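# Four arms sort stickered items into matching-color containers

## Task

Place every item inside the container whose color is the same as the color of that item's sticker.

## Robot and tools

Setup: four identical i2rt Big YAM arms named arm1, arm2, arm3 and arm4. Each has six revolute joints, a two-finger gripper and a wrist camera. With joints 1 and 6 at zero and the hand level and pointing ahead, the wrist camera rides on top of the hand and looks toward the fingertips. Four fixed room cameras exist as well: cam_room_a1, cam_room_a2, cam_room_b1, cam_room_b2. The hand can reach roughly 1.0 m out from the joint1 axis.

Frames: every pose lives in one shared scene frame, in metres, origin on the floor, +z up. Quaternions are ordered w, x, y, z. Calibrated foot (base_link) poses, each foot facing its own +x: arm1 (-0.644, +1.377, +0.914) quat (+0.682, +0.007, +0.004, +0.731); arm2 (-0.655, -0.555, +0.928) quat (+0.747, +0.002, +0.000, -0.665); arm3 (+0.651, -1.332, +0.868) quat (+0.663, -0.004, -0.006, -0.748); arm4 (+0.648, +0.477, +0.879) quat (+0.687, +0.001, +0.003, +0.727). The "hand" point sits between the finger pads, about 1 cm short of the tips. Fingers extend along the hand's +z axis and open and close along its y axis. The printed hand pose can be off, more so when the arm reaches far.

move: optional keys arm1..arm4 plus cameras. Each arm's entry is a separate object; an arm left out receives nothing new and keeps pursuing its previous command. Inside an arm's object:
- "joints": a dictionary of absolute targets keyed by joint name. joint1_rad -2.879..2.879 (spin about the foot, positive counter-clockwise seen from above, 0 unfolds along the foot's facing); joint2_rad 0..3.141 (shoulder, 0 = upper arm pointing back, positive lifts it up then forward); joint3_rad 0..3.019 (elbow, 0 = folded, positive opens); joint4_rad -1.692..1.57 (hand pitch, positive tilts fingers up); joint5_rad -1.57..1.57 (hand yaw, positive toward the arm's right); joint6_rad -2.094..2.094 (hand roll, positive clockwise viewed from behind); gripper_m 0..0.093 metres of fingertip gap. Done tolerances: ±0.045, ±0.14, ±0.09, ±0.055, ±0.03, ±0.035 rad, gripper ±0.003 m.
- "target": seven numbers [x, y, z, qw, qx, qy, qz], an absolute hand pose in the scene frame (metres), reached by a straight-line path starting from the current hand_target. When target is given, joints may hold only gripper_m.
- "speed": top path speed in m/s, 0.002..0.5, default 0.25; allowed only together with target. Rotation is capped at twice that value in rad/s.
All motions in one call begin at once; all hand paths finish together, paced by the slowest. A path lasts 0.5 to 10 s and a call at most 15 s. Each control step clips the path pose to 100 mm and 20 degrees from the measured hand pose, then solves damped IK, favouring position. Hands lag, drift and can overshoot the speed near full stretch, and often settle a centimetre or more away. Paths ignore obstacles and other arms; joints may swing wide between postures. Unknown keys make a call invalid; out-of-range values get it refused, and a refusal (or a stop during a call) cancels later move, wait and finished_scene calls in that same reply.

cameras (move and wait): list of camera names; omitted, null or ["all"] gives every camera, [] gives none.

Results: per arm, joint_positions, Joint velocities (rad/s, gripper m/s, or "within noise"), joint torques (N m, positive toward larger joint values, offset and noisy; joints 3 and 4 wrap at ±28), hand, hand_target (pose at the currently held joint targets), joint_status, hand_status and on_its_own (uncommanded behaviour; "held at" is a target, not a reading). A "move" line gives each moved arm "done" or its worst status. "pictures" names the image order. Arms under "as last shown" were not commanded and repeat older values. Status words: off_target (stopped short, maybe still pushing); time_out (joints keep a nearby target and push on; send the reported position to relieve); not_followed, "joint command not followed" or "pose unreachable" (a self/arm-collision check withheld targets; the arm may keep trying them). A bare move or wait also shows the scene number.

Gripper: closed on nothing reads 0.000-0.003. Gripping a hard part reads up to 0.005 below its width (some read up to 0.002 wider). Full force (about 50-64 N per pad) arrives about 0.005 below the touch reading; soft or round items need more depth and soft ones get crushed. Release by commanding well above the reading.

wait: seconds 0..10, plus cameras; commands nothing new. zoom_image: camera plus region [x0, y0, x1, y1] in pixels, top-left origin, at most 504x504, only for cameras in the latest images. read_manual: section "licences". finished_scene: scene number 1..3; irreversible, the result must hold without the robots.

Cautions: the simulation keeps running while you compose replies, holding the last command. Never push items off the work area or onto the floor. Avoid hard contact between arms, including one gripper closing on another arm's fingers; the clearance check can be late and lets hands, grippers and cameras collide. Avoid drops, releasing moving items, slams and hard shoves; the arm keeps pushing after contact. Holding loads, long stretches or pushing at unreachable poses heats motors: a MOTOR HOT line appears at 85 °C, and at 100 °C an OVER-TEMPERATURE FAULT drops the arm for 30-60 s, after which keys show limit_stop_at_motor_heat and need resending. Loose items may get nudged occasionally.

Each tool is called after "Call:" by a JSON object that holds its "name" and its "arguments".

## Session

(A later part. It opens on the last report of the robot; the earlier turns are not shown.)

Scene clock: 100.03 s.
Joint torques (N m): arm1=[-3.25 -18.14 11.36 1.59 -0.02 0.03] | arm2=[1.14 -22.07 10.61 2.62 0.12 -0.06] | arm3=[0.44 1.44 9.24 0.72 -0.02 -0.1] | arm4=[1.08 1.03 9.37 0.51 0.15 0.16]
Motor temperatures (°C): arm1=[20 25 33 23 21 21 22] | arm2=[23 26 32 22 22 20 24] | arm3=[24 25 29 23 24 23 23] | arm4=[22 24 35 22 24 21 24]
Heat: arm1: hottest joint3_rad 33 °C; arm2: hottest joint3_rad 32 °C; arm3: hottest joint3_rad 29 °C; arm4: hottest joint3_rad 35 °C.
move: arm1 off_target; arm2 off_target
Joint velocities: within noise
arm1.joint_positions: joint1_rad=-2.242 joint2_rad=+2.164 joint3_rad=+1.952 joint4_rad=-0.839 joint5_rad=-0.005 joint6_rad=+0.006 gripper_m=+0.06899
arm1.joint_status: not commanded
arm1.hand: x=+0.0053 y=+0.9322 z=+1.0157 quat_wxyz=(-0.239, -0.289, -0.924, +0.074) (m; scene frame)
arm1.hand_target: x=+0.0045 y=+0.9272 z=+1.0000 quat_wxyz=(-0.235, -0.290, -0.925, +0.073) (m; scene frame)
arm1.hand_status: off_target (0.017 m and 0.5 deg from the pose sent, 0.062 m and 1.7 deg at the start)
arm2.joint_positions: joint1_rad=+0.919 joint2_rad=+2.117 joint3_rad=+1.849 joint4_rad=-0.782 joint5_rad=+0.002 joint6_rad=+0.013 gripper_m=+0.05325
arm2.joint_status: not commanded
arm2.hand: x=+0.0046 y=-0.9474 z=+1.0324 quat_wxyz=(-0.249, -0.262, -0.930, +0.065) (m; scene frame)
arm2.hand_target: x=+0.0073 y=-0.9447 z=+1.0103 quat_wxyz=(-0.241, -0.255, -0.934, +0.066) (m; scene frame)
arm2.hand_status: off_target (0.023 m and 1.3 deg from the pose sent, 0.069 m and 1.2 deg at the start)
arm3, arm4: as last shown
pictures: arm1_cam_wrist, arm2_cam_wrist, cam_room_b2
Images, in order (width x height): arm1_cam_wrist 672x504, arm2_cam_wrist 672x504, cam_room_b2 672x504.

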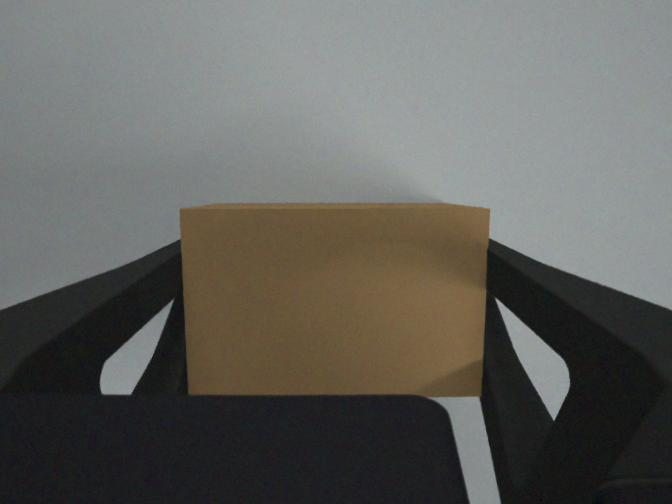

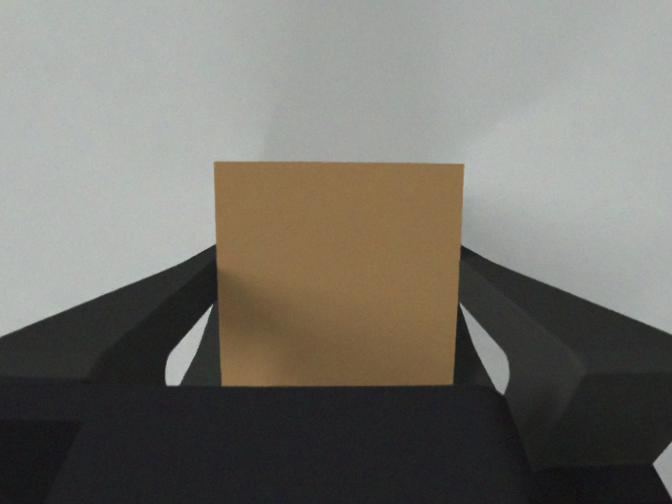

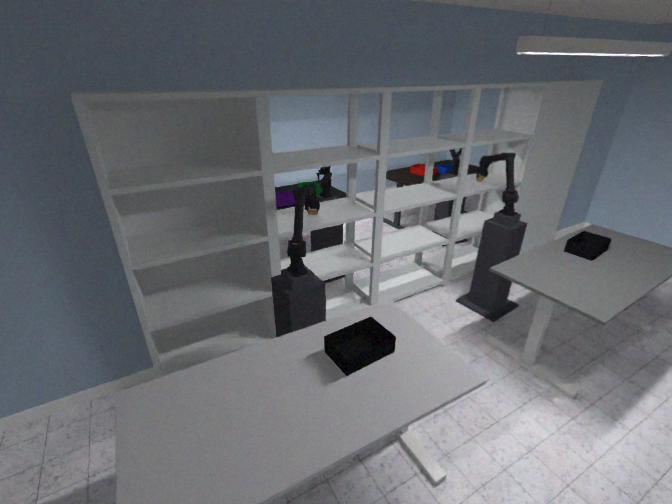

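Call:
{"name": "move", "arguments": {"arm1": {"target": [0.005, 0.927, 0.994, 0.2349, 0.2898, 0.9248, -0.0736], "speed": 0.08}, "arm2": {"target": [0.008, -0.945, 0.998, 0.2293, 0.2555, 0.9371, -0.0625], "speed": 0.08}, "cameras": []}}

Call:
{"name": "move", "arguments": {"arm1": {"joints": {"gripper_m": 0.08}}, "arm2": {"joints": {"gripper_m": 0.072}}, "cameras": ["arm1_cam_wrist", "arm2_cam_wrist"]}}

Scene clock: 109.77 s.
Joint torques (N m): arm1=[-2.32 -17.85 10.62 1.85 -0.03 0.02] | arm2=[1.14 -21.01 11.7 1.88 0.09 -0.05] | arm3=[0.62 1.26 9.18 0.73 -0.01 -0.1] | arm4=[0.73 1.2 9.39 0.49 0.14 0.18]
Motor temperatures (°C): arm1=[20 25 33 23 21 21 22] | arm2=[23 26 31 22 22 20 24] | arm3=[24 25 29 23 24 23 23] | arm4=[22 24 34 22 24 21 24]
Heat: arm1: hottest joint3_rad 33 °C; arm2: hottest joint3_rad 31 °C; arm3: hottest joint3_rad 29 °C; arm4: hottest joint3_rad 34 °C.
move: arm1 off_target; arm2 off_target
Joint velocities: within noise
arm1.joint_positions: joint1_rad=-2.242 joint2_rad=+2.164 joint3_rad=+1.950 joint4_rad=-0.830 joint5_rad=-0.005 joint6_rad=+0.006 gripper_m=+0.06899
arm1.joint_status: not commanded
arm1.hand: x=+0.0063 y=+0.9315 z=+1.0156 quat_wxyz=(-0.242, -0.288, -0.923, +0.075) (m; scene frame)
arm1.hand_target: x=+0.0044 y=+0.9273 z=+0.9941 quat_wxyz=(-0.235, -0.290, -0.925, +0.074) (m; scene frame)
arm1.hand_status: off_target (0.022 m and 0.9 deg from the pose sent, 0.022 m and 0.5 deg at the start)
arm2.joint_positions: joint1_rad=+0.919 joint2_rad=+2.123 joint3_rad=+1.849 joint4_rad=-0.782 joint5_rad=+0.002 joint6_rad=+0.013 gripper_m=+0.05325
arm2.joint_status: not commanded
arm2.hand: x=+0.0044 y=-0.9473 z=+1.0281 quat_wxyz=(-0.246, -0.262, -0.931, +0.065) (m; scene frame)
arm2.hand_target: x=+0.0069 y=-0.9444 z=+0.9986 quat_wxyz=(-0.230, -0.256, -0.937, +0.062) (m; scene frame)
arm2.hand_status: off_target (0.030 m and 2.2 deg from the pose sent, 0.035 m and 2.5 deg at the start)
arm3, arm4: as last shown
pictures: none
No camera images: "cameras" was empty.

Scene clock: 110.43 s.
Joint torques (N m): arm1=[-2.55 -18.67 11.19 1.7 -0.03 -0.03] | arm2=[1.2 -21.42 11.63 1.83 0.09 -0.06] | arm3=[0.56 1.32 9.2 0.72 -0.02 -0.1] | arm4=[0.79 1.26 9.35 0.46 0.15 0.13]
Motor temperatures (°C): arm1=[20 25 33 23 21 21 22] | arm2=[23 26 31 22 22 20 24] | arm3=[24 25 29 23 24 23 23] | arm4=[22 23 34 22 24 21 24]
Heat: arm1: hottest joint3_rad 33 °C; arm2: hottest joint3_rad 31 °C; arm3: hottest joint3_rad 29 °C; arm4: hottest joint3_rad 34 °C.
move: arm1 done; arm2 done
Joint velocities: within noise
arm1.joint_positions: joint1_rad=-2.242 joint2_rad=+2.174 joint3_rad=+1.942 joint4_rad=-0.828 joint5_rad=-0.005 joint6_rad=+0.006 gripper_m=+0.07996
arm1.joint_status: all done
arm1.hand: x=+0.0043 y=+0.9328 z=+1.0040 quat_wxyz=(-0.235, -0.289, -0.925, +0.073) (m; scene frame)
arm1.hand_target: x=+0.0043 y=+0.9274 z=+0.9941 quat_wxyz=(-0.235, -0.290, -0.925, +0.073) (m; scene frame)
arm1.hand_status: not commanded
arm2.joint_positions: joint1_rad=+0.919 joint2_rad=+2.128 joint3_rad=+1.849 joint4_rad=-0.782 joint5_rad=+0.002 joint6_rad=+0.013 gripper_m=+0.07193
arm2.joint_status: all done
arm2.hand: x=+0.0042 y=-0.9473 z=+1.0242 quat_wxyz=(-0.244, -0.262, -0.931, +0.064) (m; scene frame)
arm2.hand_target: x=+0.0068 y=-0.9445 z=+0.9984 quat_wxyz=(-0.229, -0.255, -0.937, +0.063) (m; scene frame)
arm2.hand_status: not commanded
arm3, arm4: as last shown
pictures: arm1_cam_wrist, arm2_cam_wrist
Images, in order (width x height): arm1_cam_wrist 672x504, arm2_cam_wrist 672x504.

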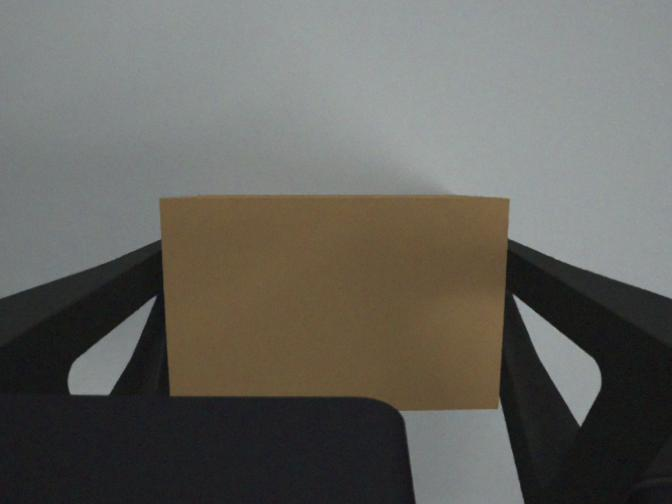

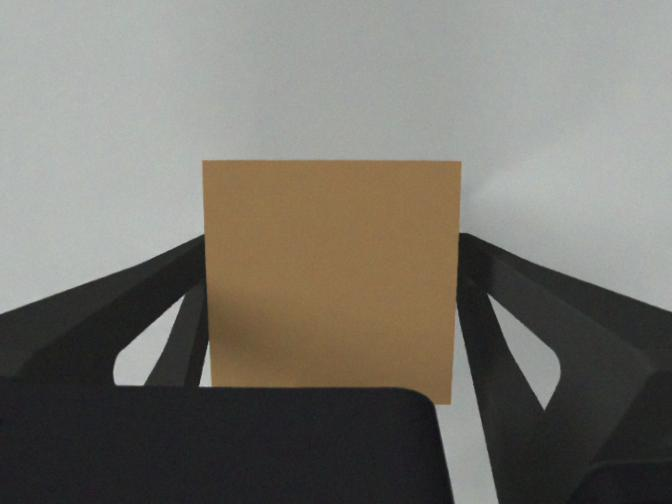

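Call:
{"name": "move", "arguments": {"arm1": {"joints": {"gripper_m": 0.092}}, "arm2": {"joints": {"gripper_m": 0.092}}, "cameras": []}}

Call:
{"name": "move", "arguments": {"arm1": {"target": [-0.48, 1.263, 1.11, 0.247, 0.2888, 0.9217, -0.0774], "speed": 0.3}, "arm2": {"target": [-0.483, -0.657, 1.11, 0.2497, 0.254, 0.9319, -0.0681], "speed": 0.3}, "cameras": []}}

Call:
{"name": "move", "arguments": {"arm3": {"target": [0.015, -0.968, 1.112, 0.0681, -0.9319, 0.254, 0.2497], "speed": 0.35}, "arm4": {"target": [0.020, 0.952, 1.094, 0.0746, -0.9249, 0.2784, 0.2478], "speed": 0.35}, "cameras": ["arm3_cam_wrist", "arm4_cam_wrist"]}}

Scene clock: 130.57 s.
Joint torques (N m): arm1=[-2.78 -18.73 11.12 1.78 -0.02 0.03] | arm2=[1.2 -21.36 11.64 1.89 0.1 -0.05] | arm3=[0.5 1.44 9.2 0.75 -0.01 -0.1] | arm4=[1.2 1.32 9.32 0.44 0.16 0.18]
Motor temperatures (°C): arm1=[20 25 32 23 21 21 22] | arm2=[23 26 32 22 22 20 23] | arm3=[24 24 30 23 24 23 23] | arm4=[22 23 34 22 24 21 24]
Heat: arm1: hottest joint3_rad 32 °C; arm2: hottest joint3_rad 32 °C; arm3: hottest joint3_rad 30 °C; arm4: hottest joint3_rad 34 °C.
move: arm1 done; arm2 done
Joint velocities: within noise
arm1.joint_positions: joint1_rad=-2.242 joint2_rad=+2.174 joint3_rad=+1.942 joint4_rad=-0.828 joint5_rad=-0.005 joint6_rad=+0.006 gripper_m=+0.09194
arm1.joint_status: all done
arm1.hand: x=+0.0043 y=+0.9328 z=+1.0040 quat_wxyz=(-0.235, -0.289, -0.925, +0.073) (m; scene frame)
arm1.hand_target: x=+0.0043 y=+0.9274 z=+0.9941 quat_wxyz=(-0.235, -0.290, -0.925, +0.073) (m; scene frame)
arm1.hand_status: not commanded
arm2.joint_positions: joint1_rad=+0.919 joint2_rad=+2.128 joint3_rad=+1.849 joint4_rad=-0.782 joint5_rad=+0.002 joint6_rad=+0.013 gripper_m=+0.09190
arm2.joint_status: all done
arm2.hand: x=+0.0042 y=-0.9473 z=+1.0242 quat_wxyz=(-0.244, -0.262, -0.931, +0.064) (m; scene frame)
arm2.hand_target: x=+0.0068 y=-0.9445 z=+0.9984 quat_wxyz=(-0.229, -0.255, -0.937, +0.063) (m; scene frame)
arm2.hand_status: not commanded
arm3, arm4: as last shown
pictures: none
No camera images: "cameras" was empty.

Scene clock: 133.23 s.
Joint torques (N m): arm1=[-2.73 4.89 11.73 0.81 -0.03 -0.04] | arm2=[1.61 0.79 10.61 1.26 0.16 0.09] | arm3=[0.5 1.2 9.24 0.7 -0.02 -0.1] | arm4=[1.03 1.14 9.22 0.47 0.13 0.14]
Motor temperatures (°C): arm1=[20 25 32 23 21 21 22] | arm2=[23 26 32 22 22 20 23] | arm3=[24 24 30 23 24 23 23] | arm4=[22 23 34 22 24 21 24]
Heat: arm1: hottest joint3_rad 32 °C; arm2: hottest joint3_rad 32 °C; arm3: hottest joint3_rad 30 °C; arm4: hottest joint3_rad 34 °C.
move: arm1 done; arm2 done
Joint velocities: within noise
arm1.joint_positions: joint1_rad=-2.256 joint2_rad=+0.376 joint3_rad=+0.576 joint4_rad=-1.220 joint5_rad=-0.014 joint6_rad=-0.006 gripper_m=+0.09194
arm1.joint_status: not commanded
arm1.hand: x=-0.4783 y=+1.2642 z=+1.1104 quat_wxyz=(-0.254, -0.287, -0.920, +0.078) (m; scene frame)
arm1.hand_target: x=-0.4800 y=+1.2630 z=+1.1100 quat_wxyz=(-0.247, -0.289, -0.922, +0.077) (m; scene frame)
arm1.hand_status: done (0.002 m and 0.8 deg from the pose sent, 0.596 m and 1.6 deg at the start)
arm2.joint_positions: joint1_rad=+0.923 joint2_rad=+0.395 joint3_rad=+0.554 joint4_rad=-1.178 joint5_rad=+0.005 joint6_rad=+0.005 gripper_m=+0.09190
arm2.joint_status: not commanded
arm2.hand: x=-0.4799 y=-0.6605 z=+1.1180 quat_wxyz=(-0.263, -0.256, -0.928, +0.071) (m; scene frame)
arm2.hand_target: x=-0.4830 y=-0.6571 z=+1.1101 quat_wxyz=(-0.250, -0.254, -0.932, +0.068) (m; scene frame)
arm2.hand_status: done (0.009 m and 1.6 deg from the pose sent, 0.574 m and 1.2 deg at the start)
arm3, arm4: as last shown
pictures: none
No camera images: "cameras" was empty.

Scene clock: 135.90 s.
Joint torques (N m): arm1=[-3.02 4.19 11.71 0.94 -0.1 -0.03] | arm2=[1.55 0.73 10.55 1.28 0.16 0.08] | arm3=[2.32 -22.53 14.32 0.58 0.13 0.01] | arm4=[0.44 -24.59 13.03 0.4 -0.04 -0.11]
Motor temperatures (°C): arm1=[20 25 33 23 21 21 22] | arm2=[23 26 31 22 22 20 23] | arm3=[24 24 30 23 24 23 23] | arm4=[22 23 34 22 24 21 24]
Heat: arm1: hottest joint3_rad 33 °C; arm2: hottest joint3_rad 31 °C; arm3: hottest joint3_rad 30 °C; arm4: hottest joint3_rad 34 °C.
move: arm3 off_target; arm4 off_target
Joint velocities: within noise
arm1, arm2: as last shown
arm3.joint_positions: joint1_rad=-1.972 joint2_rad=+1.937 joint3_rad=+1.894 joint4_rad=-1.039 joint5_rad=+0.018 joint6_rad=+0.008 gripper_m=+0.09306
arm3.joint_status: not commanded
arm3.hand: x=+0.0303 y=-0.9673 z=+1.0884 quat_wxyz=(+0.064, -0.936, +0.258, +0.230) (m; scene frame)
arm3.hand_target: x=+0.0163 y=-0.9686 z=+1.1122 quat_wxyz=(+0.068, -0.932, +0.254, +0.250) (m; scene frame)
arm3.hand_status: off_target (0.028 m and 2.4 deg from the pose sent, 0.532 m and 0.8 deg at the start)
arm4.joint_positions: joint1_rad=+0.871 joint2_rad=+2.118 joint3_rad=+2.116 joint4_rad=-1.071 joint5_rad=-0.025 joint6_rad=-0.047 gripper_m=+0.09311
arm4.joint_status: not commanded
arm4.hand: x=+0.0256 y=+0.9407 z=+1.0825 quat_wxyz=(-0.070, +0.927, -0.283, -0.238) (m; scene frame)
arm4.hand_target: x=+0.0207 y=+0.9515 z=+1.0939 quat_wxyz=(-0.075, +0.925, -0.279, -0.248) (m; scene frame)
arm4.hand_status: off_target (0.017 m and 1.4 deg from the pose sent, 0.589 m and 0.6 deg at the start)
pictures: arm3_cam_wrist, arm4_cam_wrist
Images, in order (width x height): arm3_cam_wrist 672x504, arm4_cam_wrist 672x504.

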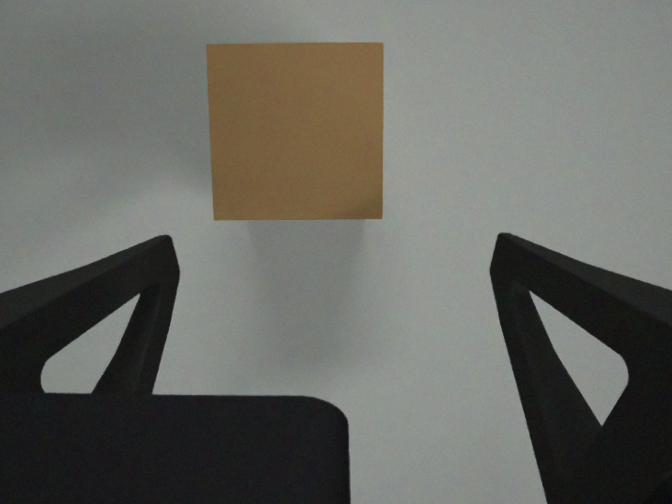

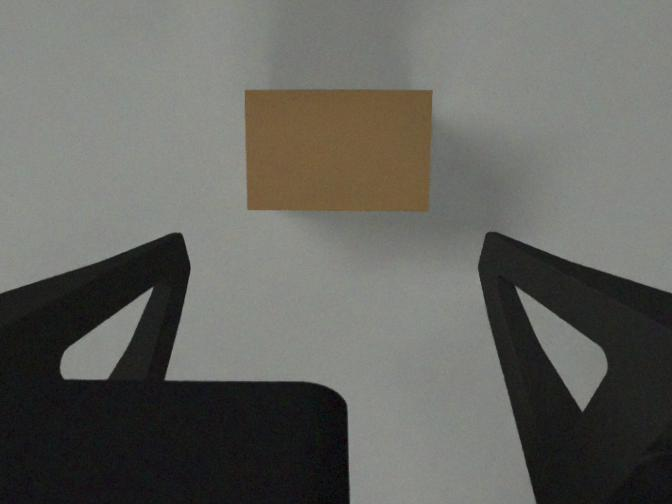

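Call:
{"name": "move", "arguments": {"arm3": {"target": [-0.034, -0.961, 1.060, 0.0681, -0.9319, 0.254, 0.2497], "speed": 0.1}, "arm4": {"target": [-0.0165, 0.9715, 1.017, 0.0746, -0.9249, 0.2784, 0.2478], "speed": 0.12}, "cameras": ["arm3_cam_wrist", "arm4_cam_wrist"]}}

Scene clock: 147.00 s.
Joint torques (N m): arm1=[-2.61 4.89 11.74 0.9 -0.05 -0.03] | arm2=[1.55 0.67 10.59 1.28 0.15 0.09] | arm3=[2.32 -24.06 14.24 1.37 0.14 0.02] | arm4=[0.91 -24.76 12.68 1.18 -0.01 -0.02]
Motor temperatures (°C): arm1=[20 25 34 23 21 21 22] | arm2=[23 26 31 22 22 20 23] | arm3=[24 24 30 23 24 23 23] | arm4=[22 25 38 22 24 21 24]
Heat: arm1: hottest joint3_rad 34 °C; arm2: hottest joint3_rad 31 °C; arm3: hottest joint3_rad 30 °C; arm4: hottest joint3_rad 38 °C.
move: arm3 off_target; arm4 off_target
Joint velocities: within noise
arm1, arm2: as last shown
arm3.joint_positions: joint1_rad=-1.948 joint2_rad=+2.080 joint3_rad=+1.997 joint4_rad=-1.014 joint5_rad=+0.031 joint6_rad=+0.028 gripper_m=+0.09306
arm3.joint_status: not commanded
arm3.hand: x=-0.0131 y=-0.9618 z=+1.0393 quat_wxyz=(+0.063, -0.938, +0.257, +0.223) (m; scene frame)
arm3.hand_target: x=-0.0324 y=-0.9619 z=+1.0603 quat_wxyz=(+0.068, -0.932, +0.254, +0.250) (m; scene frame)
arm3.hand_status: off_target (0.029 m and 3.3 deg from the pose sent, 0.071 m and 2.4 deg at the start)
arm4.joint_positions: joint1_rad=+0.872 joint2_rad=+2.257 joint3_rad=+2.188 joint4_rad=-1.009 joint5_rad=-0.022 joint6_rad=-0.047 gripper_m=+0.09308
arm4.joint_status: not commanded
arm4.hand: x=-0.0032 y=+0.9613 z=+1.0177 quat_wxyz=(-0.070, +0.928, -0.282, -0.234) (m; scene frame)
arm4.hand_target: x=-0.0155 y=+0.9708 z=+1.0169 quat_wxyz=(-0.075, +0.925, -0.278, -0.248) (m; scene frame)
arm4.hand_status: off_target (0.017 m and 1.7 deg from the pose sent, 0.084 m and 1.4 deg at the start)
pictures: arm3_cam_wrist, arm4_cam_wrist
Images, in order (width x height): arm3_cam_wrist 672x504, arm4_cam_wrist 672x504.

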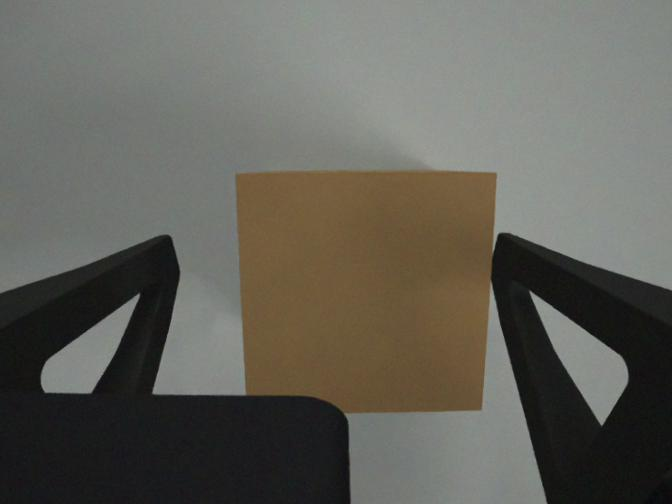

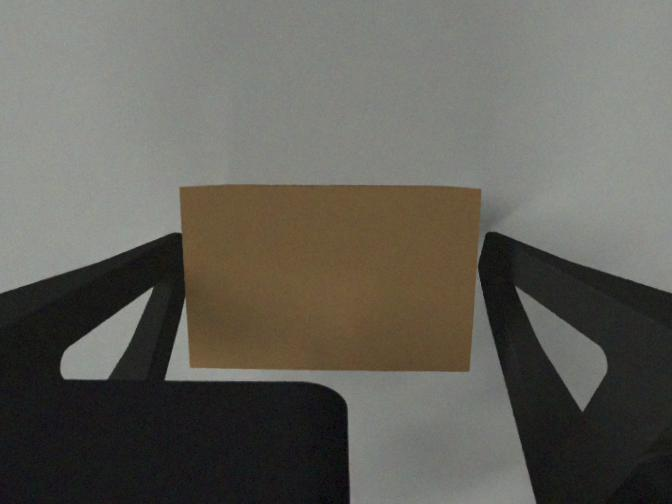

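Call:
{"name": "move", "arguments": {"arm3": {"joints": {"gripper_m": 0.04}}, "arm4": {"joints": {"gripper_m": 0.056}}, "cameras": ["arm3_cam_wrist", "arm4_cam_wrist"]}}

Call:
{"name": "move", "arguments": {"arm3": {"target": [0.479, -1.231, 1.12, 0.0681, -0.9319, 0.254, 0.2497], "speed": 0.3}, "arm4": {"target": [0.484, 0.591, 1.12, 0.0767, -0.9224, 0.2864, 0.2472], "speed": 0.3}, "cameras": ["arm3_cam_wrist", "arm4_cam_wrist"]}}

Scene clock: 153.53 s.
Joint torques (N m): arm1=[-2.26 5.13 11.67 0.84 -0.06 -0.03] | arm2=[1.49 0.73 10.59 1.28 0.15 0.1] | arm3=[2.43 -24.06 14.27 1.4 0.07 0.02] | arm4=[0.91 -24.94 12.79 1.22 -0.03 -0.02]
Motor temperatures (°C): arm1=[20 25 34 23 21 21 22] | arm2=[23 26 31 22 22 20 23] | arm3=[24 25 32 23 24 23 23] | arm4=[22 26 39 22 24 21 24]
Heat: arm1: hottest joint3_rad 34 °C; arm2: hottest joint3_rad 31 °C; arm3: hottest joint3_rad 32 °C; arm4: hottest joint3_rad 39 °C.
move: arm3 off_target; arm4 off_target
Joint velocities: within noise
arm1, arm2: as last shown
arm3.joint_positions: joint1_rad=-1.948 joint2_rad=+2.080 joint3_rad=+1.997 joint4_rad=-1.014 joint5_rad=+0.032 joint6_rad=+0.029 gripper_m=+0.05285
arm3.joint_status: gripper_m off_target (ended at +0.05288, target +0.04000)
arm3.hand: x=-0.0130 y=-0.9615 z=+1.0393 quat_wxyz=(+0.064, -0.938, +0.258, +0.223) (m; scene frame)
arm3.hand_target: x=-0.0325 y=-0.9620 z=+1.0603 quat_wxyz=(+0.068, -0.932, +0.254, +0.250) (m; scene frame)
arm3.hand_status: not commanded
arm4.joint_positions: joint1_rad=+0.872 joint2_rad=+2.257 joint3_rad=+2.188 joint4_rad=-1.009 joint5_rad=-0.022 joint6_rad=-0.047 gripper_m=+0.06953
arm4.joint_status: gripper_m off_target (ended at +0.06956, target +0.05600)
arm4.hand: x=-0.0032 y=+0.9613 z=+1.0177 quat_wxyz=(-0.070, +0.928, -0.282, -0.234) (m; scene frame)
arm4.hand_target: x=-0.0155 y=+0.9708 z=+1.0169 quat_wxyz=(-0.075, +0.925, -0.278, -0.248) (m; scene frame)
arm4.hand_status: not commanded
pictures: arm3_cam_wrist, arm4_cam_wrist
Images, in order (width x height): arm3_cam_wrist 672x504, arm4_cam_wrist 672x504.

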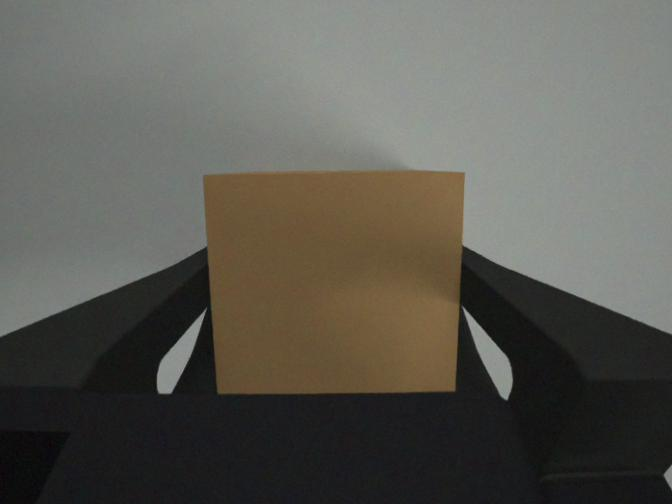

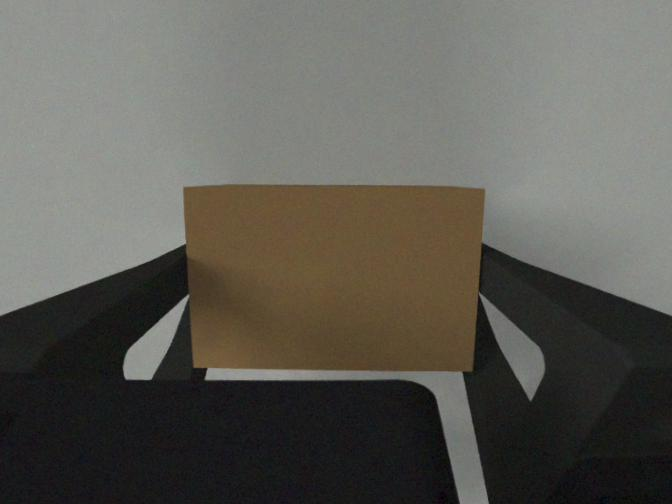

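Scene clock: 156.37 s.
Joint torques (N m): arm1=[-2.2 4.6 11.95 0.88 -0.04 -0.06] | arm2=[1.67 0.73 10.58 1.26 0.16 0.1] | arm3=[2.32 2.14 9.21 0.84 0.13 0.03] | arm4=[1.9 2.2 9.29 0.49 0.22 0.2]
Motor temperatures (°C): arm1=[20 25 35 23 21 21 21] | arm2=[23 26 31 22 22 20 23] | arm3=[24 25 32 23 24 23 23] | arm4=[22 26 39 22 24 21 25]
Heat: arm1: hottest joint3_rad 35 °C; arm2: hottest joint3_rad 31 °C; arm3: hottest joint3_rad 32 °C; arm4: hottest joint3_rad 39 °C.
move: arm3 done; arm4 done
Joint velocities: within noise
arm1, arm2: as last shown
arm3.joint_positions: joint1_rad=-1.948 joint2_rad=+0.432 joint3_rad=+0.742 joint4_rad=-1.335 joint5_rad=+0.032 joint6_rad=+0.029 gripper_m=+0.05293
arm3.joint_status: not commanded
arm3.hand: x=+0.4798 y=-1.2284 z=+1.1233 quat_wxyz=(+0.071, -0.929, +0.257, +0.256) (m; scene frame)
arm3.hand_target: x=+0.4791 y=-1.2310 z=+1.1201 quat_wxyz=(+0.068, -0.932, +0.254, +0.250) (m; scene frame)
arm3.hand_status: done (0.004 m and 1.0 deg from the pose sent, 0.567 m and 3.3 deg at the start)
arm4.joint_positions: joint1_rad=+0.919 joint2_rad=+0.433 joint3_rad=+0.702 joint4_rad=-1.302 joint5_rad=+0.008 joint6_rad=-0.004 gripper_m=+0.06953
arm4.joint_status: not commanded
arm4.hand: x=+0.4840 y=+0.5921 z=+1.1209 quat_wxyz=(-0.080, +0.922, -0.282, -0.254) (m; scene frame)
arm4.hand_target: x=+0.4840 y=+0.5910 z=+1.1201 quat_wxyz=(-0.077, +0.922, -0.286, -0.247) (m; scene frame)
arm4.hand_status: done (0.001 m and 1.0 deg from the pose sent, 0.620 m and 1.8 deg at the start)
pictures: arm3_cam_wrist, arm4_cam_wrist
Images, in order (width x height): arm3_cam_wrist 672x504, arm4_cam_wrist 672x504.

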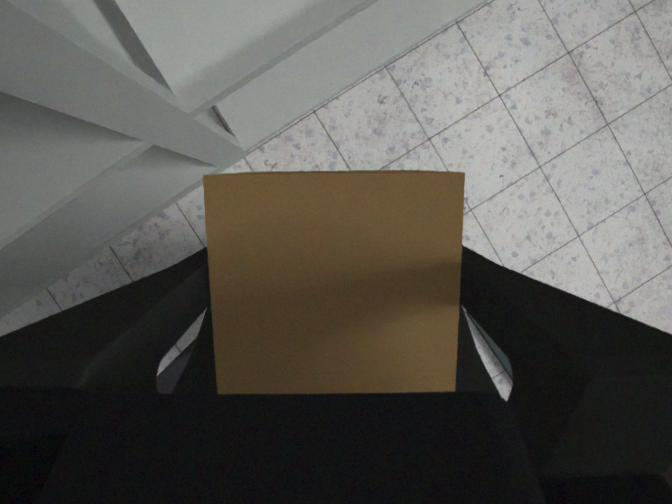

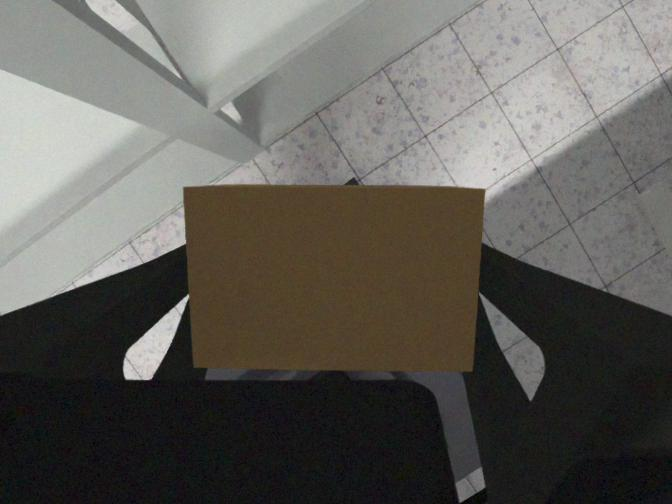

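Call:
{"name": "move", "arguments": {"arm3": {"joints": {"joint1_rad": 0.99, "joint5_rad": 0, "joint6_rad": 0}}, "arm4": {"joints": {"joint1_rad": -1.122, "joint5_rad": 0, "joint6_rad": 0}}, "cameras": []}}

Call:
{"name": "move", "arguments": {"arm3": {"target": [1.1335, -1.740, 0.915, 0.2352, 0.3327, 0.9091, -0.0861], "speed": 0.35}, "arm4": {"target": [1.094, 0.723, 0.915, 0.2425, -0.2415, 0.9375, 0.0625], "speed": 0.35}, "cameras": ["arm3_cam_wrist", "arm4_cam_wrist", "cam_room_a1", "cam_room_a2"]}}

Scene clock: 197.33 s.
Joint torques (N m): arm1=[-3.25 4.25 11.75 0.8 -0.09 -0.07] | arm2=[1.49 0.79 10.59 1.28 0.17 0.09] | arm3=[1.96 2.43 9.16 0.88 0.09 -0.11] | arm4=[0.44 2.32 9.17 0.51 0.02 0.09]
Motor temperatures (°C): arm1=[20 24 36 23 21 21 21] | arm2=[23 25 31 22 22 20 23] | arm3=[24 24 31 23 24 23 24] | arm4=[22 23 38 22 24 21 26]
Heat: arm1: hottest joint3_rad 36 °C; arm2: hottest joint3_rad 31 °C; arm3: hottest joint3_rad 31 °C; arm4: hottest joint3_rad 38 °C.
move: arm3 done; arm4 done
Joint velocities: within noise
arm1, arm2: as last shown
arm1.joint_positions: joint1_rad=-2.256 joint2_rad=+0.376 joint3_rad=+0.576 joint4_rad=-1.220 joint5_rad=-0.014 joint6_rad=-0.007 gripper_m=+0.09194
arm1.hand: x=-0.4783 y=+1.2642 z=+1.1104 quat_wxyz=(-0.254, -0.287, -0.921, +0.078) (m; scene frame)
arm3.joint_positions: joint1_rad=+0.979 joint2_rad=+0.432 joint3_rad=+0.742 joint4_rad=-1.335 joint5_rad=-0.001 joint6_rad=+0.006 gripper_m=+0.05292
arm3.joint_status: all done
arm3.hand: x=+0.8001 y=-1.4575 z=+1.1268 quat_wxyz=(-0.256, -0.337, -0.901, +0.099) (m; scene frame)
arm3.hand_target: x=+0.8009 y=-1.4557 z=+1.1235 quat_wxyz=(-0.249, -0.330, -0.905, +0.096) (m; scene frame)
arm3.hand_status: not commanded
arm4.joint_positions: joint1_rad=-1.119 joint2_rad=+0.433 joint3_rad=+0.702 joint4_rad=-1.303 joint5_rad=+0.002 joint6_rad=-0.004 gripper_m=+0.06954
arm4.joint_status: all done
arm4.hand: x=+0.8245 y=+0.5750 z=+1.1193 quat_wxyz=(-0.255, +0.244, -0.934, -0.064) (m; scene frame)
arm4.hand_target: x=+0.8241 y=+0.5745 z=+1.1185 quat_wxyz=(-0.247, +0.242, -0.936, -0.063) (m; scene frame)
arm4.hand_status: not commanded
pictures: none
No camera images: "cameras" was empty.

Scene clock: 199.43 s.
Joint torques (N m): arm1=[-2.78 4.13 11.7 0.83 -0.02 -0.06] | arm2=[1.61 0.73 10.58 1.29 0.15 0.09] | arm3=[1.61 -19.43 11.64 1.24 -0.06 -0.09] | arm4=[0.5 -13.68 9.48 1.26 -0.01 0.08]
Motor temperatures (°C): arm1=[20 24 36 23 21 21 21] | arm2=[23 25 31 22 22 20 23] | arm3=[24 24 31 23 24 23 24] | arm4=[22 23 38 22 24 21 26]
Heat: arm1: hottest joint3_rad 36 °C; arm2: hottest joint3_rad 31 °C; arm3: hottest joint3_rad 31 °C; arm4: hottest joint3_rad 38 °C.
move: arm3 off_target; arm4 off_target
Joint velocities: within noise
arm1, arm2: as last shown
arm3.joint_positions: joint1_rad=+0.979 joint2_rad=+1.875 joint3_rad=+1.226 joint4_rad=-0.486 joint5_rad=-0.007 joint6_rad=+0.006 gripper_m=+0.05293
arm3.joint_status: not commanded
arm3.hand: x=+1.1116 y=-1.7282 z=+0.8912 quat_wxyz=(-0.207, -0.341, -0.914, +0.077) (m; scene frame)
arm3.hand_target: x=+1.1323 y=-1.7391 z=+0.9158 quat_wxyz=(-0.235, -0.333, -0.909, +0.086) (m; scene frame)
arm3.hand_status: off_target (0.034 m and 3.6 deg from the pose sent, 0.486 m and 3.0 deg at the start)
arm4.joint_positions: joint1_rad=-1.119 joint2_rad=+1.599 joint3_rad=+0.838 joint4_rad=-0.351 joint5_rad=+0.002 joint6_rad=-0.004 gripper_m=+0.06954
arm4.joint_status: not commanded
arm4.hand: x=+1.0732 y=+0.7132 z=+0.8998 quat_wxyz=(-0.218, +0.246, -0.943, -0.055) (m; scene frame)
arm4.hand_target: x=+1.0931 y=+0.7224 z=+0.9157 quat_wxyz=(-0.242, +0.242, -0.937, -0.062) (m; scene frame)
arm4.hand_status: off_target (0.028 m and 3.0 deg from the pose sent, 0.369 m and 1.5 deg at the start)
pictures: arm3_cam_wrist, arm4_cam_wrist, cam_room_a1, cam_room_a2
Images, in order (width x height): arm3_cam_wrist 672x504, arm4_cam_wrist 672x504, cam_room_a1 672x504, cam_room_a2 672x504.

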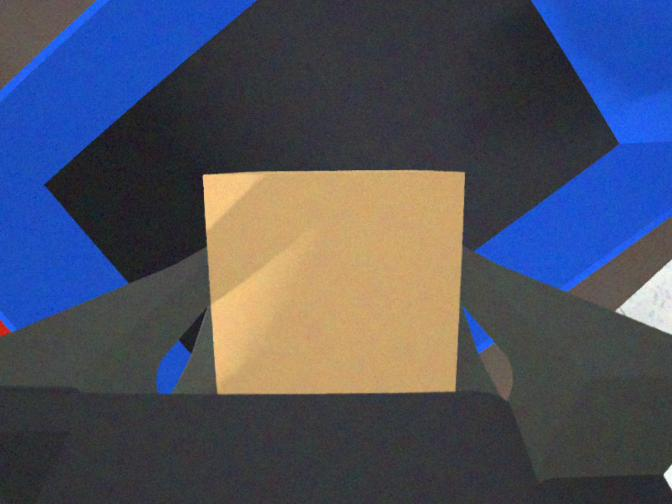

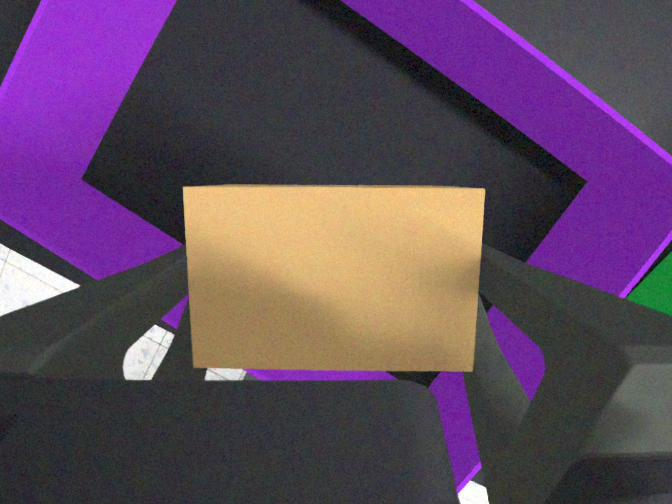

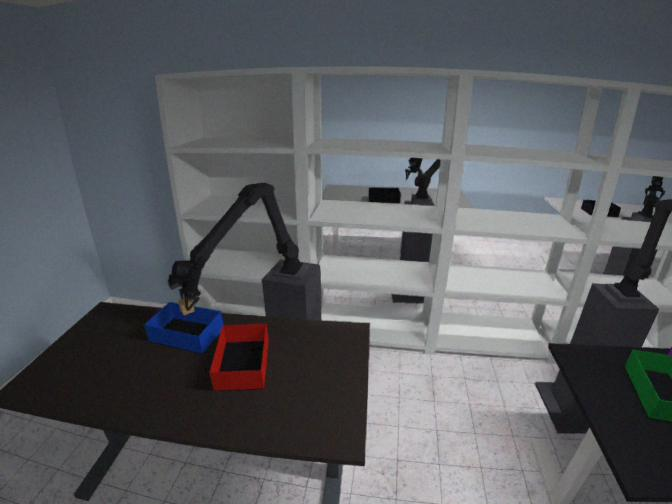

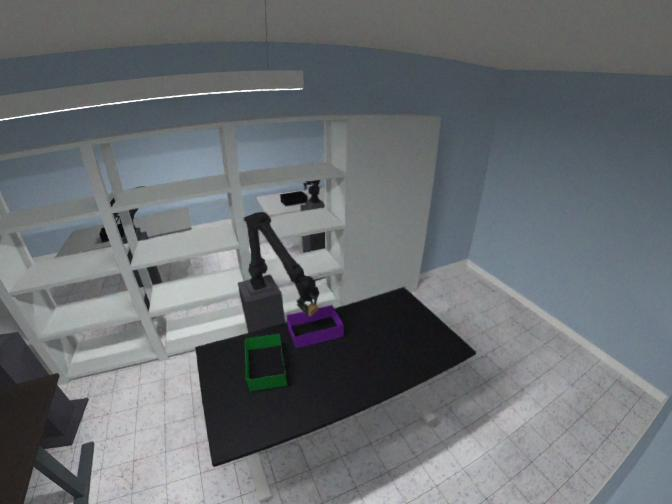

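Call:
{"name": "move", "arguments": {"arm3": {"target": [1.132, -1.741, 0.80, 0.2352, 0.3327, 0.9091, -0.0861], "speed": 0.2}, "arm4": {"target": [1.09, 0.723, 0.785, 0.2425, -0.2415, 0.9375, 0.0625], "speed": 0.2}, "cameras": []}}

Call:
{"name": "move", "arguments": {"arm3": {"target": [1.132, -1.741, 0.753, 0.2352, 0.3327, 0.9091, -0.0861], "speed": 0.08}, "arm4": {"target": [1.09, 0.723, 0.736, 0.2425, -0.2415, 0.9375, 0.0625], "speed": 0.08}, "cameras": ["arm3_cam_wrist", "arm4_cam_wrist"]}}

Scene clock: 218.57 s.
Joint torques (N m): arm1=[-2.67 4.78 11.73 0.8 -0.04 -0.09] | arm2=[1.44 0.73 10.58 1.25 0.15 0.09] | arm3=[1.55 -20.6 6.57 1.63 -0.07 -0.12] | arm4=[0.67 -15.33 4.66 1.37 0.09 0.14]
Motor temperatures (°C): arm1=[20 24 36 23 21 21 21] | arm2=[23 25 31 22 22 20 23] | arm3=[24 25 30 23 24 23 24] | arm4=[21 24 37 22 24 21 26]
Heat: arm1: hottest joint3_rad 36 °C; arm2: hottest joint3_rad 31 °C; arm3: hottest joint3_rad 30 °C; arm4: hottest joint3_rad 37 °C.
move: arm3 done; arm4 done
Joint velocities: within noise
arm1, arm2: as last shown
arm3.joint_positions: joint1_rad=+0.979 joint2_rad=+2.071 joint3_rad=+1.215 joint4_rad=-0.237 joint5_rad=-0.008 joint6_rad=+0.006 gripper_m=+0.05293
arm3.joint_status: not commanded
arm3.hand: x=+1.1258 y=-1.7415 z=+0.7970 quat_wxyz=(-0.226, -0.339, -0.909, +0.084) (m; scene frame)
arm3.hand_target: x=+1.1318 y=-1.7410 z=+0.7999 quat_wxyz=(-0.235, -0.333, -0.909, +0.086) (m; scene frame)
arm3.hand_status: done (0.007 m and 1.3 deg from the pose sent, 0.094 m and 3.6 deg at the start)
arm4.joint_positions: joint1_rad=-1.119 joint2_rad=+1.910 joint3_rad=+0.808 joint4_rad=+0.025 joint5_rad=+0.002 joint6_rad=-0.004 gripper_m=+0.06954
arm4.joint_status: not commanded
arm4.hand: x=+1.0858 y=+0.7201 z=+0.7840 quat_wxyz=(-0.235, +0.245, -0.939, -0.059) (m; scene frame)
arm4.hand_target: x=+1.0899 y=+0.7230 z=+0.7851 quat_wxyz=(-0.242, +0.242, -0.938, -0.062) (m; scene frame)
arm4.hand_status: done (0.005 m and 1.1 deg from the pose sent, 0.116 m and 3.0 deg at the start)
pictures: none
No camera images: "cameras" was empty.

Scene clock: 219.70 s.
Joint torques (N m): arm1=[-2.67 4.31 11.77 0.69 -0.04 -0.06] | arm2=[1.44 0.67 10.56 1.28 0.16 0.09] | arm3=[1.67 -18.67 6.31 1.65 -0.05 -0.1] | arm4=[0.67 -14.39 4.62 1.48 0.15 0.11]
Motor temperatures (°C): arm1=[20 24 36 23 21 21 21] | arm2=[23 25 31 22 22 20 23] | arm3=[24 25 30 23 24 23 24] | arm4=[21 24 36 22 24 21 26]
Heat: arm1: hottest joint3_rad 36 °C; arm2: hottest joint3_rad 31 °C; arm3: hottest joint3_rad 30 °C; arm4: hottest joint3_rad 36 °C.
move: arm3 off_target; arm4 done
Joint velocities: within noise
arm1.joint_positions: joint1_rad=-2.256 joint2_rad=+0.376 joint3_rad=+0.576 joint4_rad=-1.220 joint5_rad=-0.014 joint6_rad=-0.007 gripper_m=+0.09194
arm1.joint_status: not commanded
arm1.hand: x=-0.4783 y=+1.2642 z=+1.1104 quat_wxyz=(-0.254, -0.287, -0.921, +0.078) (m; scene frame)
arm1.hand_target: x=-0.4800 y=+1.2630 z=+1.1100 quat_wxyz=(-0.247, -0.289, -0.922, +0.077) (m; scene frame)
arm1.hand_status: not commanded
arm2.joint_positions: joint1_rad=+0.923 joint2_rad=+0.395 joint3_rad=+0.554 joint4_rad=-1.178 joint5_rad=+0.005 joint6_rad=+0.005 gripper_m=+0.09190
arm2.joint_status: not commanded
arm2.hand: x=-0.4799 y=-0.6605 z=+1.1180 quat_wxyz=(-0.263, -0.256, -0.928, +0.071) (m; scene frame)
arm2.hand_target: x=-0.4830 y=-0.6571 z=+1.1101 quat_wxyz=(-0.250, -0.254, -0.932, +0.068) (m; scene frame)
arm2.hand_status: not commanded
arm3.joint_positions: joint1_rad=+0.979 joint2_rad=+2.142 joint3_rad=+1.215 joint4_rad=-0.141 joint5_rad=-0.008 joint6_rad=+0.006 gripper_m=+0.05293
arm3.joint_status: not commanded
arm3.hand: x=+1.1295 y=-1.7451 z=+0.7650 quat_wxyz=(-0.237, -0.338, -0.906, +0.088) (m; scene frame)
arm3.hand_target: x=+1.1315 y=-1.7409 z=+0.7531 quat_wxyz=(-0.235, -0.333, -0.909, +0.086) (m; scene frame)
arm3.hand_status: off_target (0.013 m and 0.8 deg from the pose sent, 0.045 m and 1.3 deg at the start)
arm4.joint_positions: joint1_rad=-1.119 joint2_rad=+2.027 joint3_rad=+0.808 joint4_rad=+0.152 joint5_rad=+0.000 joint6_rad=-0.003 gripper_m=+0.06954
arm4.joint_status: not commanded
arm4.hand: x=+1.0846 y=+0.7198 z=+0.7430 quat_wxyz=(-0.239, +0.245, -0.938, -0.061) (m; scene frame)
arm4.hand_target: x=+1.0896 y=+0.7229 z=+0.7361 quat_wxyz=(-0.242, +0.242, -0.938, -0.063) (m; scene frame)
arm4.hand_status: done (0.009 m and 0.6 deg from the pose sent, 0.048 m and 1.1 deg at the start)
pictures: arm3_cam_wrist, arm4_cam_wrist
Images, in order (width x height): arm3_cam_wrist 672x504, arm4_cam_wrist 672x504.

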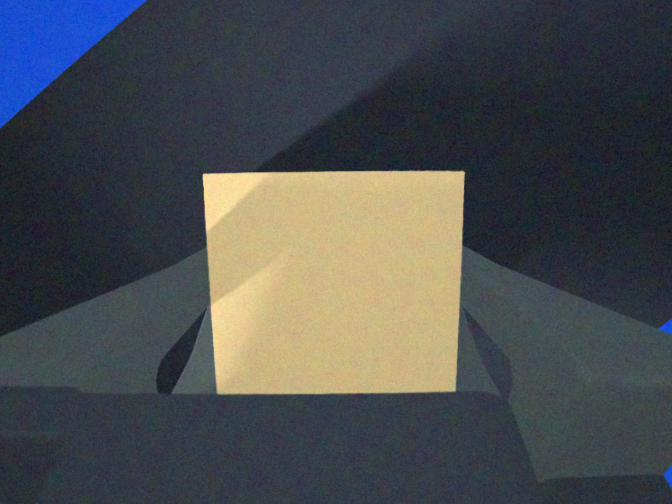

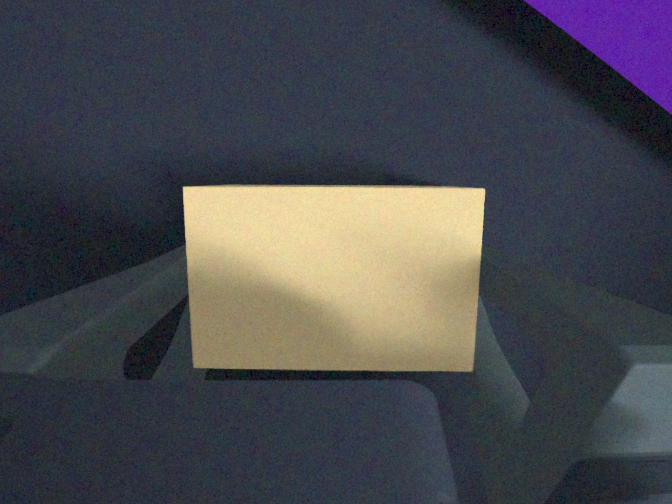

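Call:
{"name": "move", "arguments": {"arm3": {"target": [1.132, -1.741, 0.743, 0.2352, 0.3327, 0.9091, -0.0861], "speed": 0.06}, "arm4": {"target": [1.09, 0.723, 0.731, 0.2425, -0.2415, 0.9375, 0.0625], "speed": 0.06}, "cameras": []}}

Call:
{"name": "move", "arguments": {"arm3": {"joints": {"gripper_m": 0.072}}, "arm4": {"joints": {"gripper_m": 0.085}}, "cameras": ["arm3_cam_wrist", "arm4_cam_wrist"]}}

Call:
{"name": "move", "arguments": {"arm3": {"target": [1.08, -1.695, 0.91, 0.2352, 0.3327, 0.9091, -0.0861], "speed": 0.25}, "arm4": {"target": [1.03, 0.69, 0.91, 0.2425, -0.2415, 0.9375, 0.0625], "speed": 0.25}, "cameras": ["arm3_cam_wrist", "arm4_cam_wrist", "cam_room_a1", "cam_room_a2"]}}

Scene clock: 231.00 s.
Joint torques (N m): arm1=[-3.25 5.01 11.66 0.96 -0.04 -0.08] | arm2=[1.49 0.62 10.62 1.26 0.16 0.08] | arm3=[1.61 -17.2 6.38 1.73 -0.05 -0.1] | arm4=[0.97 -13.45 4.83 1.48 0.13 0.11]
Motor temperatures (°C): arm1=[20 24 36 23 21 21 21] | arm2=[23 25 31 22 22 20 23] | arm3=[24 25 30 23 24 23 25] | arm4=[21 24 35 22 24 21 26]
Heat: arm1: hottest joint3_rad 36 °C; arm2: hottest joint3_rad 31 °C; arm3: hottest joint3_rad 30 °C; arm4: hottest joint3_rad 35 °C.
move: arm3 off_target; arm4 off_target
Joint velocities: within noise
arm1, arm2: as last shown
arm3.joint_positions: joint1_rad=+0.979 joint2_rad=+2.146 joint3_rad=+1.215 joint4_rad=-0.123 joint5_rad=-0.008 joint6_rad=+0.006 gripper_m=+0.05293
arm3.joint_status: not commanded
arm3.hand: x=+1.1318 y=-1.7471 z=+0.7649 quat_wxyz=(-0.244, -0.337, -0.905, +0.091) (m; scene frame)
arm3.hand_target: x=+1.1311 y=-1.7405 z=+0.7435 quat_wxyz=(-0.235, -0.333, -0.909, +0.086) (m; scene frame)
arm3.hand_status: off_target (0.023 m and 1.4 deg from the pose sent, 0.023 m and 0.8 deg at the start)
arm4.joint_positions: joint1_rad=-1.119 joint2_rad=+2.030 joint3_rad=+0.808 joint4_rad=+0.165 joint5_rad=+0.000 joint6_rad=-0.003 gripper_m=+0.06954
arm4.joint_status: not commanded
arm4.hand: x=+1.0863 y=+0.7208 z=+0.7431 quat_wxyz=(-0.244, +0.245, -0.936, -0.063) (m; scene frame)
arm4.hand_target: x=+1.0895 y=+0.7228 z=+0.7314 quat_wxyz=(-0.242, +0.242, -0.938, -0.063) (m; scene frame)
arm4.hand_status: off_target (0.013 m and 0.4 deg from the pose sent, 0.014 m and 0.5 deg at the start)
pictures: none
No camera images: "cameras" was empty.

Scene clock: 231.67 s.
Joint torques (N m): arm1=[-2.61 4.54 11.66 0.96 -0.06 -0.05] | arm2=[1.38 0.67 10.58 1.29 0.16 0.09] | arm3=[1.49 -19.66 6.2 1.54 -0.04 -0.1] | arm4=[0.32 -14.74 4.67 1.33 0.14 0.1]
Motor temperatures (°C): arm1=[20 24 36 23 21 21 21] | arm2=[23 25 31 22 22 20 23] | arm3=[24 25 29 23 24 23 24] | arm4=[21 24 35 22 24 21 26]
Heat: arm1: hottest joint3_rad 36 °C; arm2: hottest joint3_rad 31 °C; arm3: hottest joint3_rad 29 °C; arm4: hottest joint3_rad 35 °C.
move: arm3 done; arm4 done
Joint velocities: within noise
arm1, arm2: as last shown
arm3.joint_positions: joint1_rad=+0.979 joint2_rad=+2.172 joint3_rad=+1.215 joint4_rad=-0.119 joint5_rad=-0.008 joint6_rad=+0.006 gripper_m=+0.07197
arm3.joint_status: all done
arm3.hand: x=+1.1275 y=-1.7436 z=+0.7494 quat_wxyz=(-0.234, -0.338, -0.907, +0.087) (m; scene frame)
arm3.hand_target: x=+1.1311 y=-1.7406 z=+0.7436 quat_wxyz=(-0.235, -0.333, -0.909, +0.086) (m; scene frame)
arm3.hand_status: not commanded
arm4.joint_positions: joint1_rad=-1.119 joint2_rad=+2.044 joint3_rad=+0.808 joint4_rad=+0.168 joint5_rad=+0.000 joint6_rad=-0.003 gripper_m=+0.08491
arm4.joint_status: all done
arm4.hand: x=+1.0834 y=+0.7191 z=+0.7367 quat_wxyz=(-0.238, +0.245, -0.938, -0.061) (m; scene frame)
arm4.hand_target: x=+1.0894 y=+0.7227 z=+0.7312 quat_wxyz=(-0.242, +0.242, -0.938, -0.062) (m; scene frame)
arm4.hand_status: not commanded
pictures: arm3_cam_wrist, arm4_cam_wrist
Images, in order (width x height): arm3_cam_wrist 672x504, arm4_cam_wrist 672x504.

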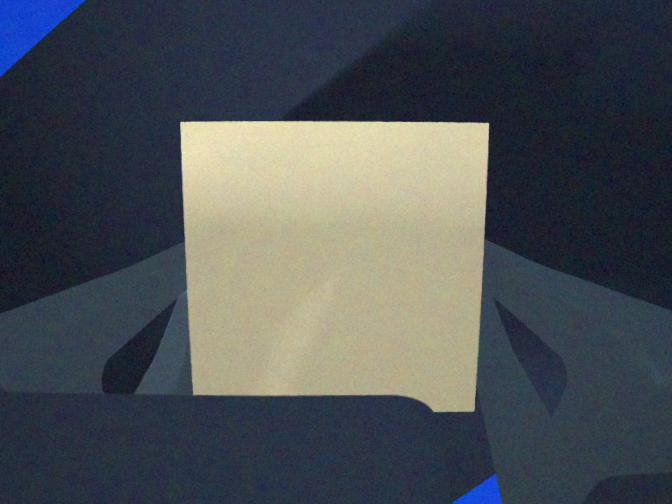

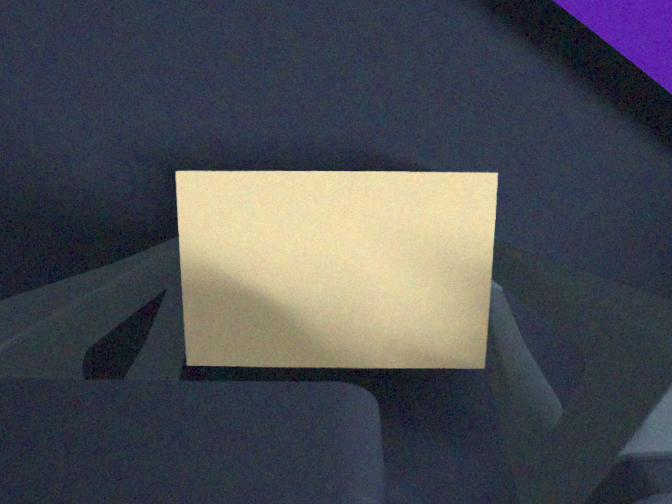

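Scene clock: 233.10 s.
Joint torques (N m): arm1=[-3.02 4.78 11.7 0.85 -0.08 -0.07] | arm2=[1.55 0.85 10.59 1.28 0.15 0.09] | arm3=[1.67 -15.91 7.2 0.66 0.11 -0.08] | arm4=[0.91 -10.46 6.68 0.43 0 0.11]
Motor temperatures (°C): arm1=[20 24 36 23 21 21 21] | arm2=[23 25 31 22 22 20 23] | arm3=[24 25 29 23 24 23 24] | arm4=[21 24 34 22 24 21 26]
Heat: arm1: hottest joint3_rad 36 °C; arm2: hottest joint3_rad 31 °C; arm3: hottest joint3_rad 29 °C; arm4: hottest joint3_rad 34 °C.
move: arm3 done; arm4 done
Joint velocities: within noise
arm1, arm2: as last shown
arm3.joint_positions: joint1_rad=+0.979 joint2_rad=+1.724 joint3_rad=+1.054 joint4_rad=-0.386 joint5_rad=-0.013 joint6_rad=+0.005 gripper_m=+0.07197
arm3.joint_status: not commanded
arm3.hand: x=+1.0816 y=-1.7004 z=+0.9166 quat_wxyz=(-0.244, -0.336, -0.905, +0.089) (m; scene frame)
arm3.hand_target: x=+1.0799 y=-1.6949 z=+0.9100 quat_wxyz=(-0.235, -0.333, -0.909, +0.086) (m; scene frame)
arm3.hand_status: done (0.009 m and 1.2 deg from the pose sent, 0.174 m and 0.7 deg at the start)
arm4.joint_positions: joint1_rad=-1.120 joint2_rad=+1.441 joint3_rad=+0.677 joint4_rad=-0.274 joint5_rad=+0.004 joint6_rad=-0.002 gripper_m=+0.08491
arm4.joint_status: not commanded
arm4.hand: x=+1.0339 y=+0.6905 z=+0.9151 quat_wxyz=(-0.253, +0.243, -0.934, -0.063) (m; scene frame)
arm4.hand_target: x=+1.0301 y=+0.6900 z=+0.9101 quat_wxyz=(-0.243, +0.242, -0.937, -0.063) (m; scene frame)
arm4.hand_status: done (0.006 m and 1.2 deg from the pose sent, 0.184 m and 0.6 deg at the start)
pictures: arm3_cam_wrist, arm4_cam_wrist, cam_room_a1, cam_room_a2
Images, in order (width x height): arm3_cam_wrist 672x504, arm4_cam_wrist 672x504, cam_room_a1 672x504, cam_room_a2 672x504.

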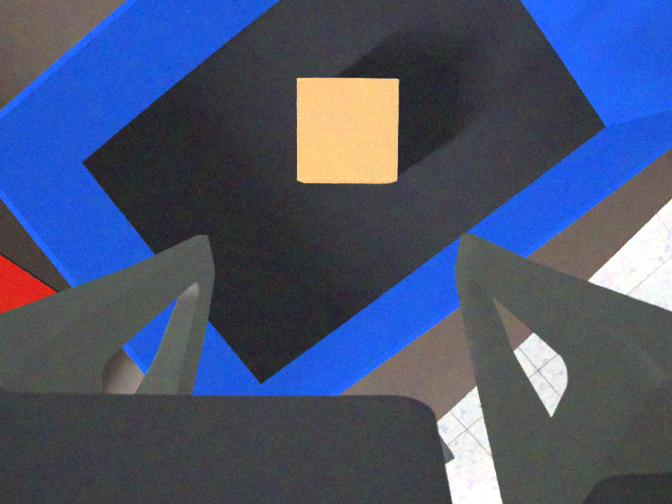

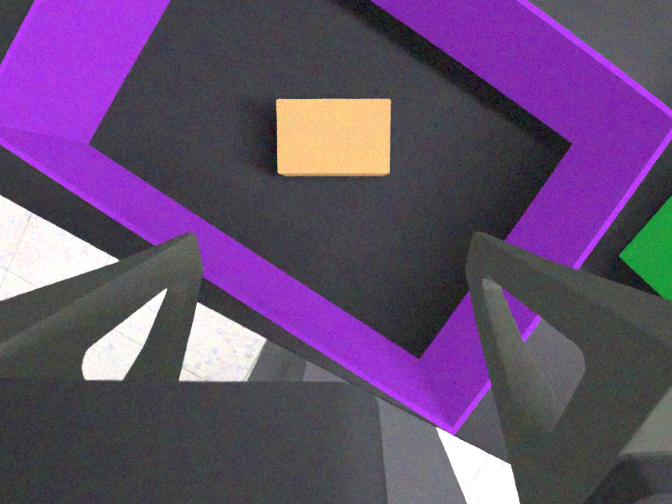

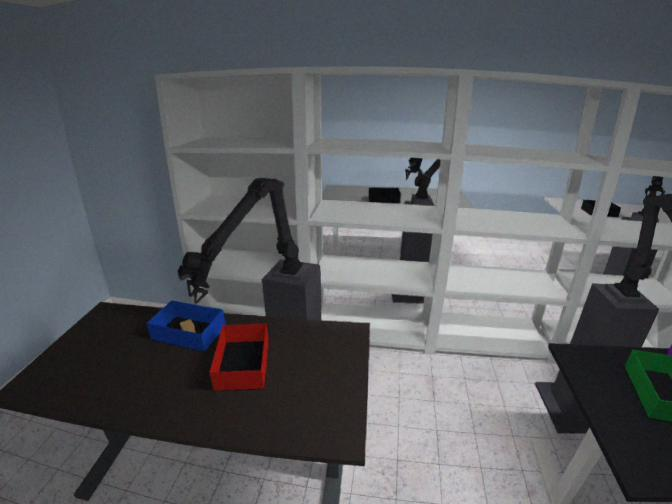

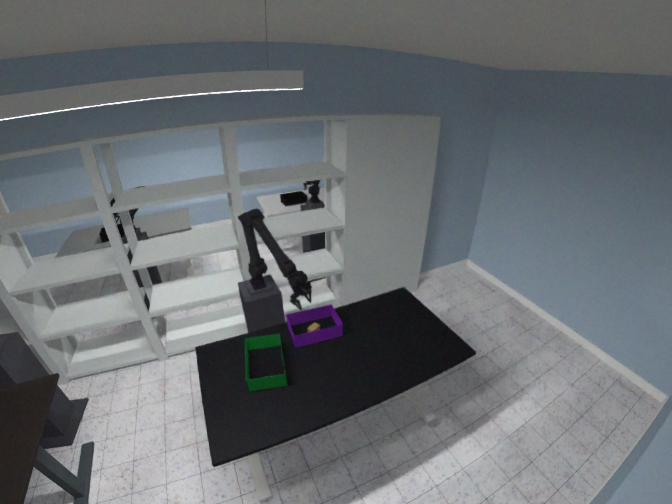

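Both items are in the matching containers.

Call:
{"name": "finished_scene", "arguments": {"scene": 3}}

The scene is finished: the task was done.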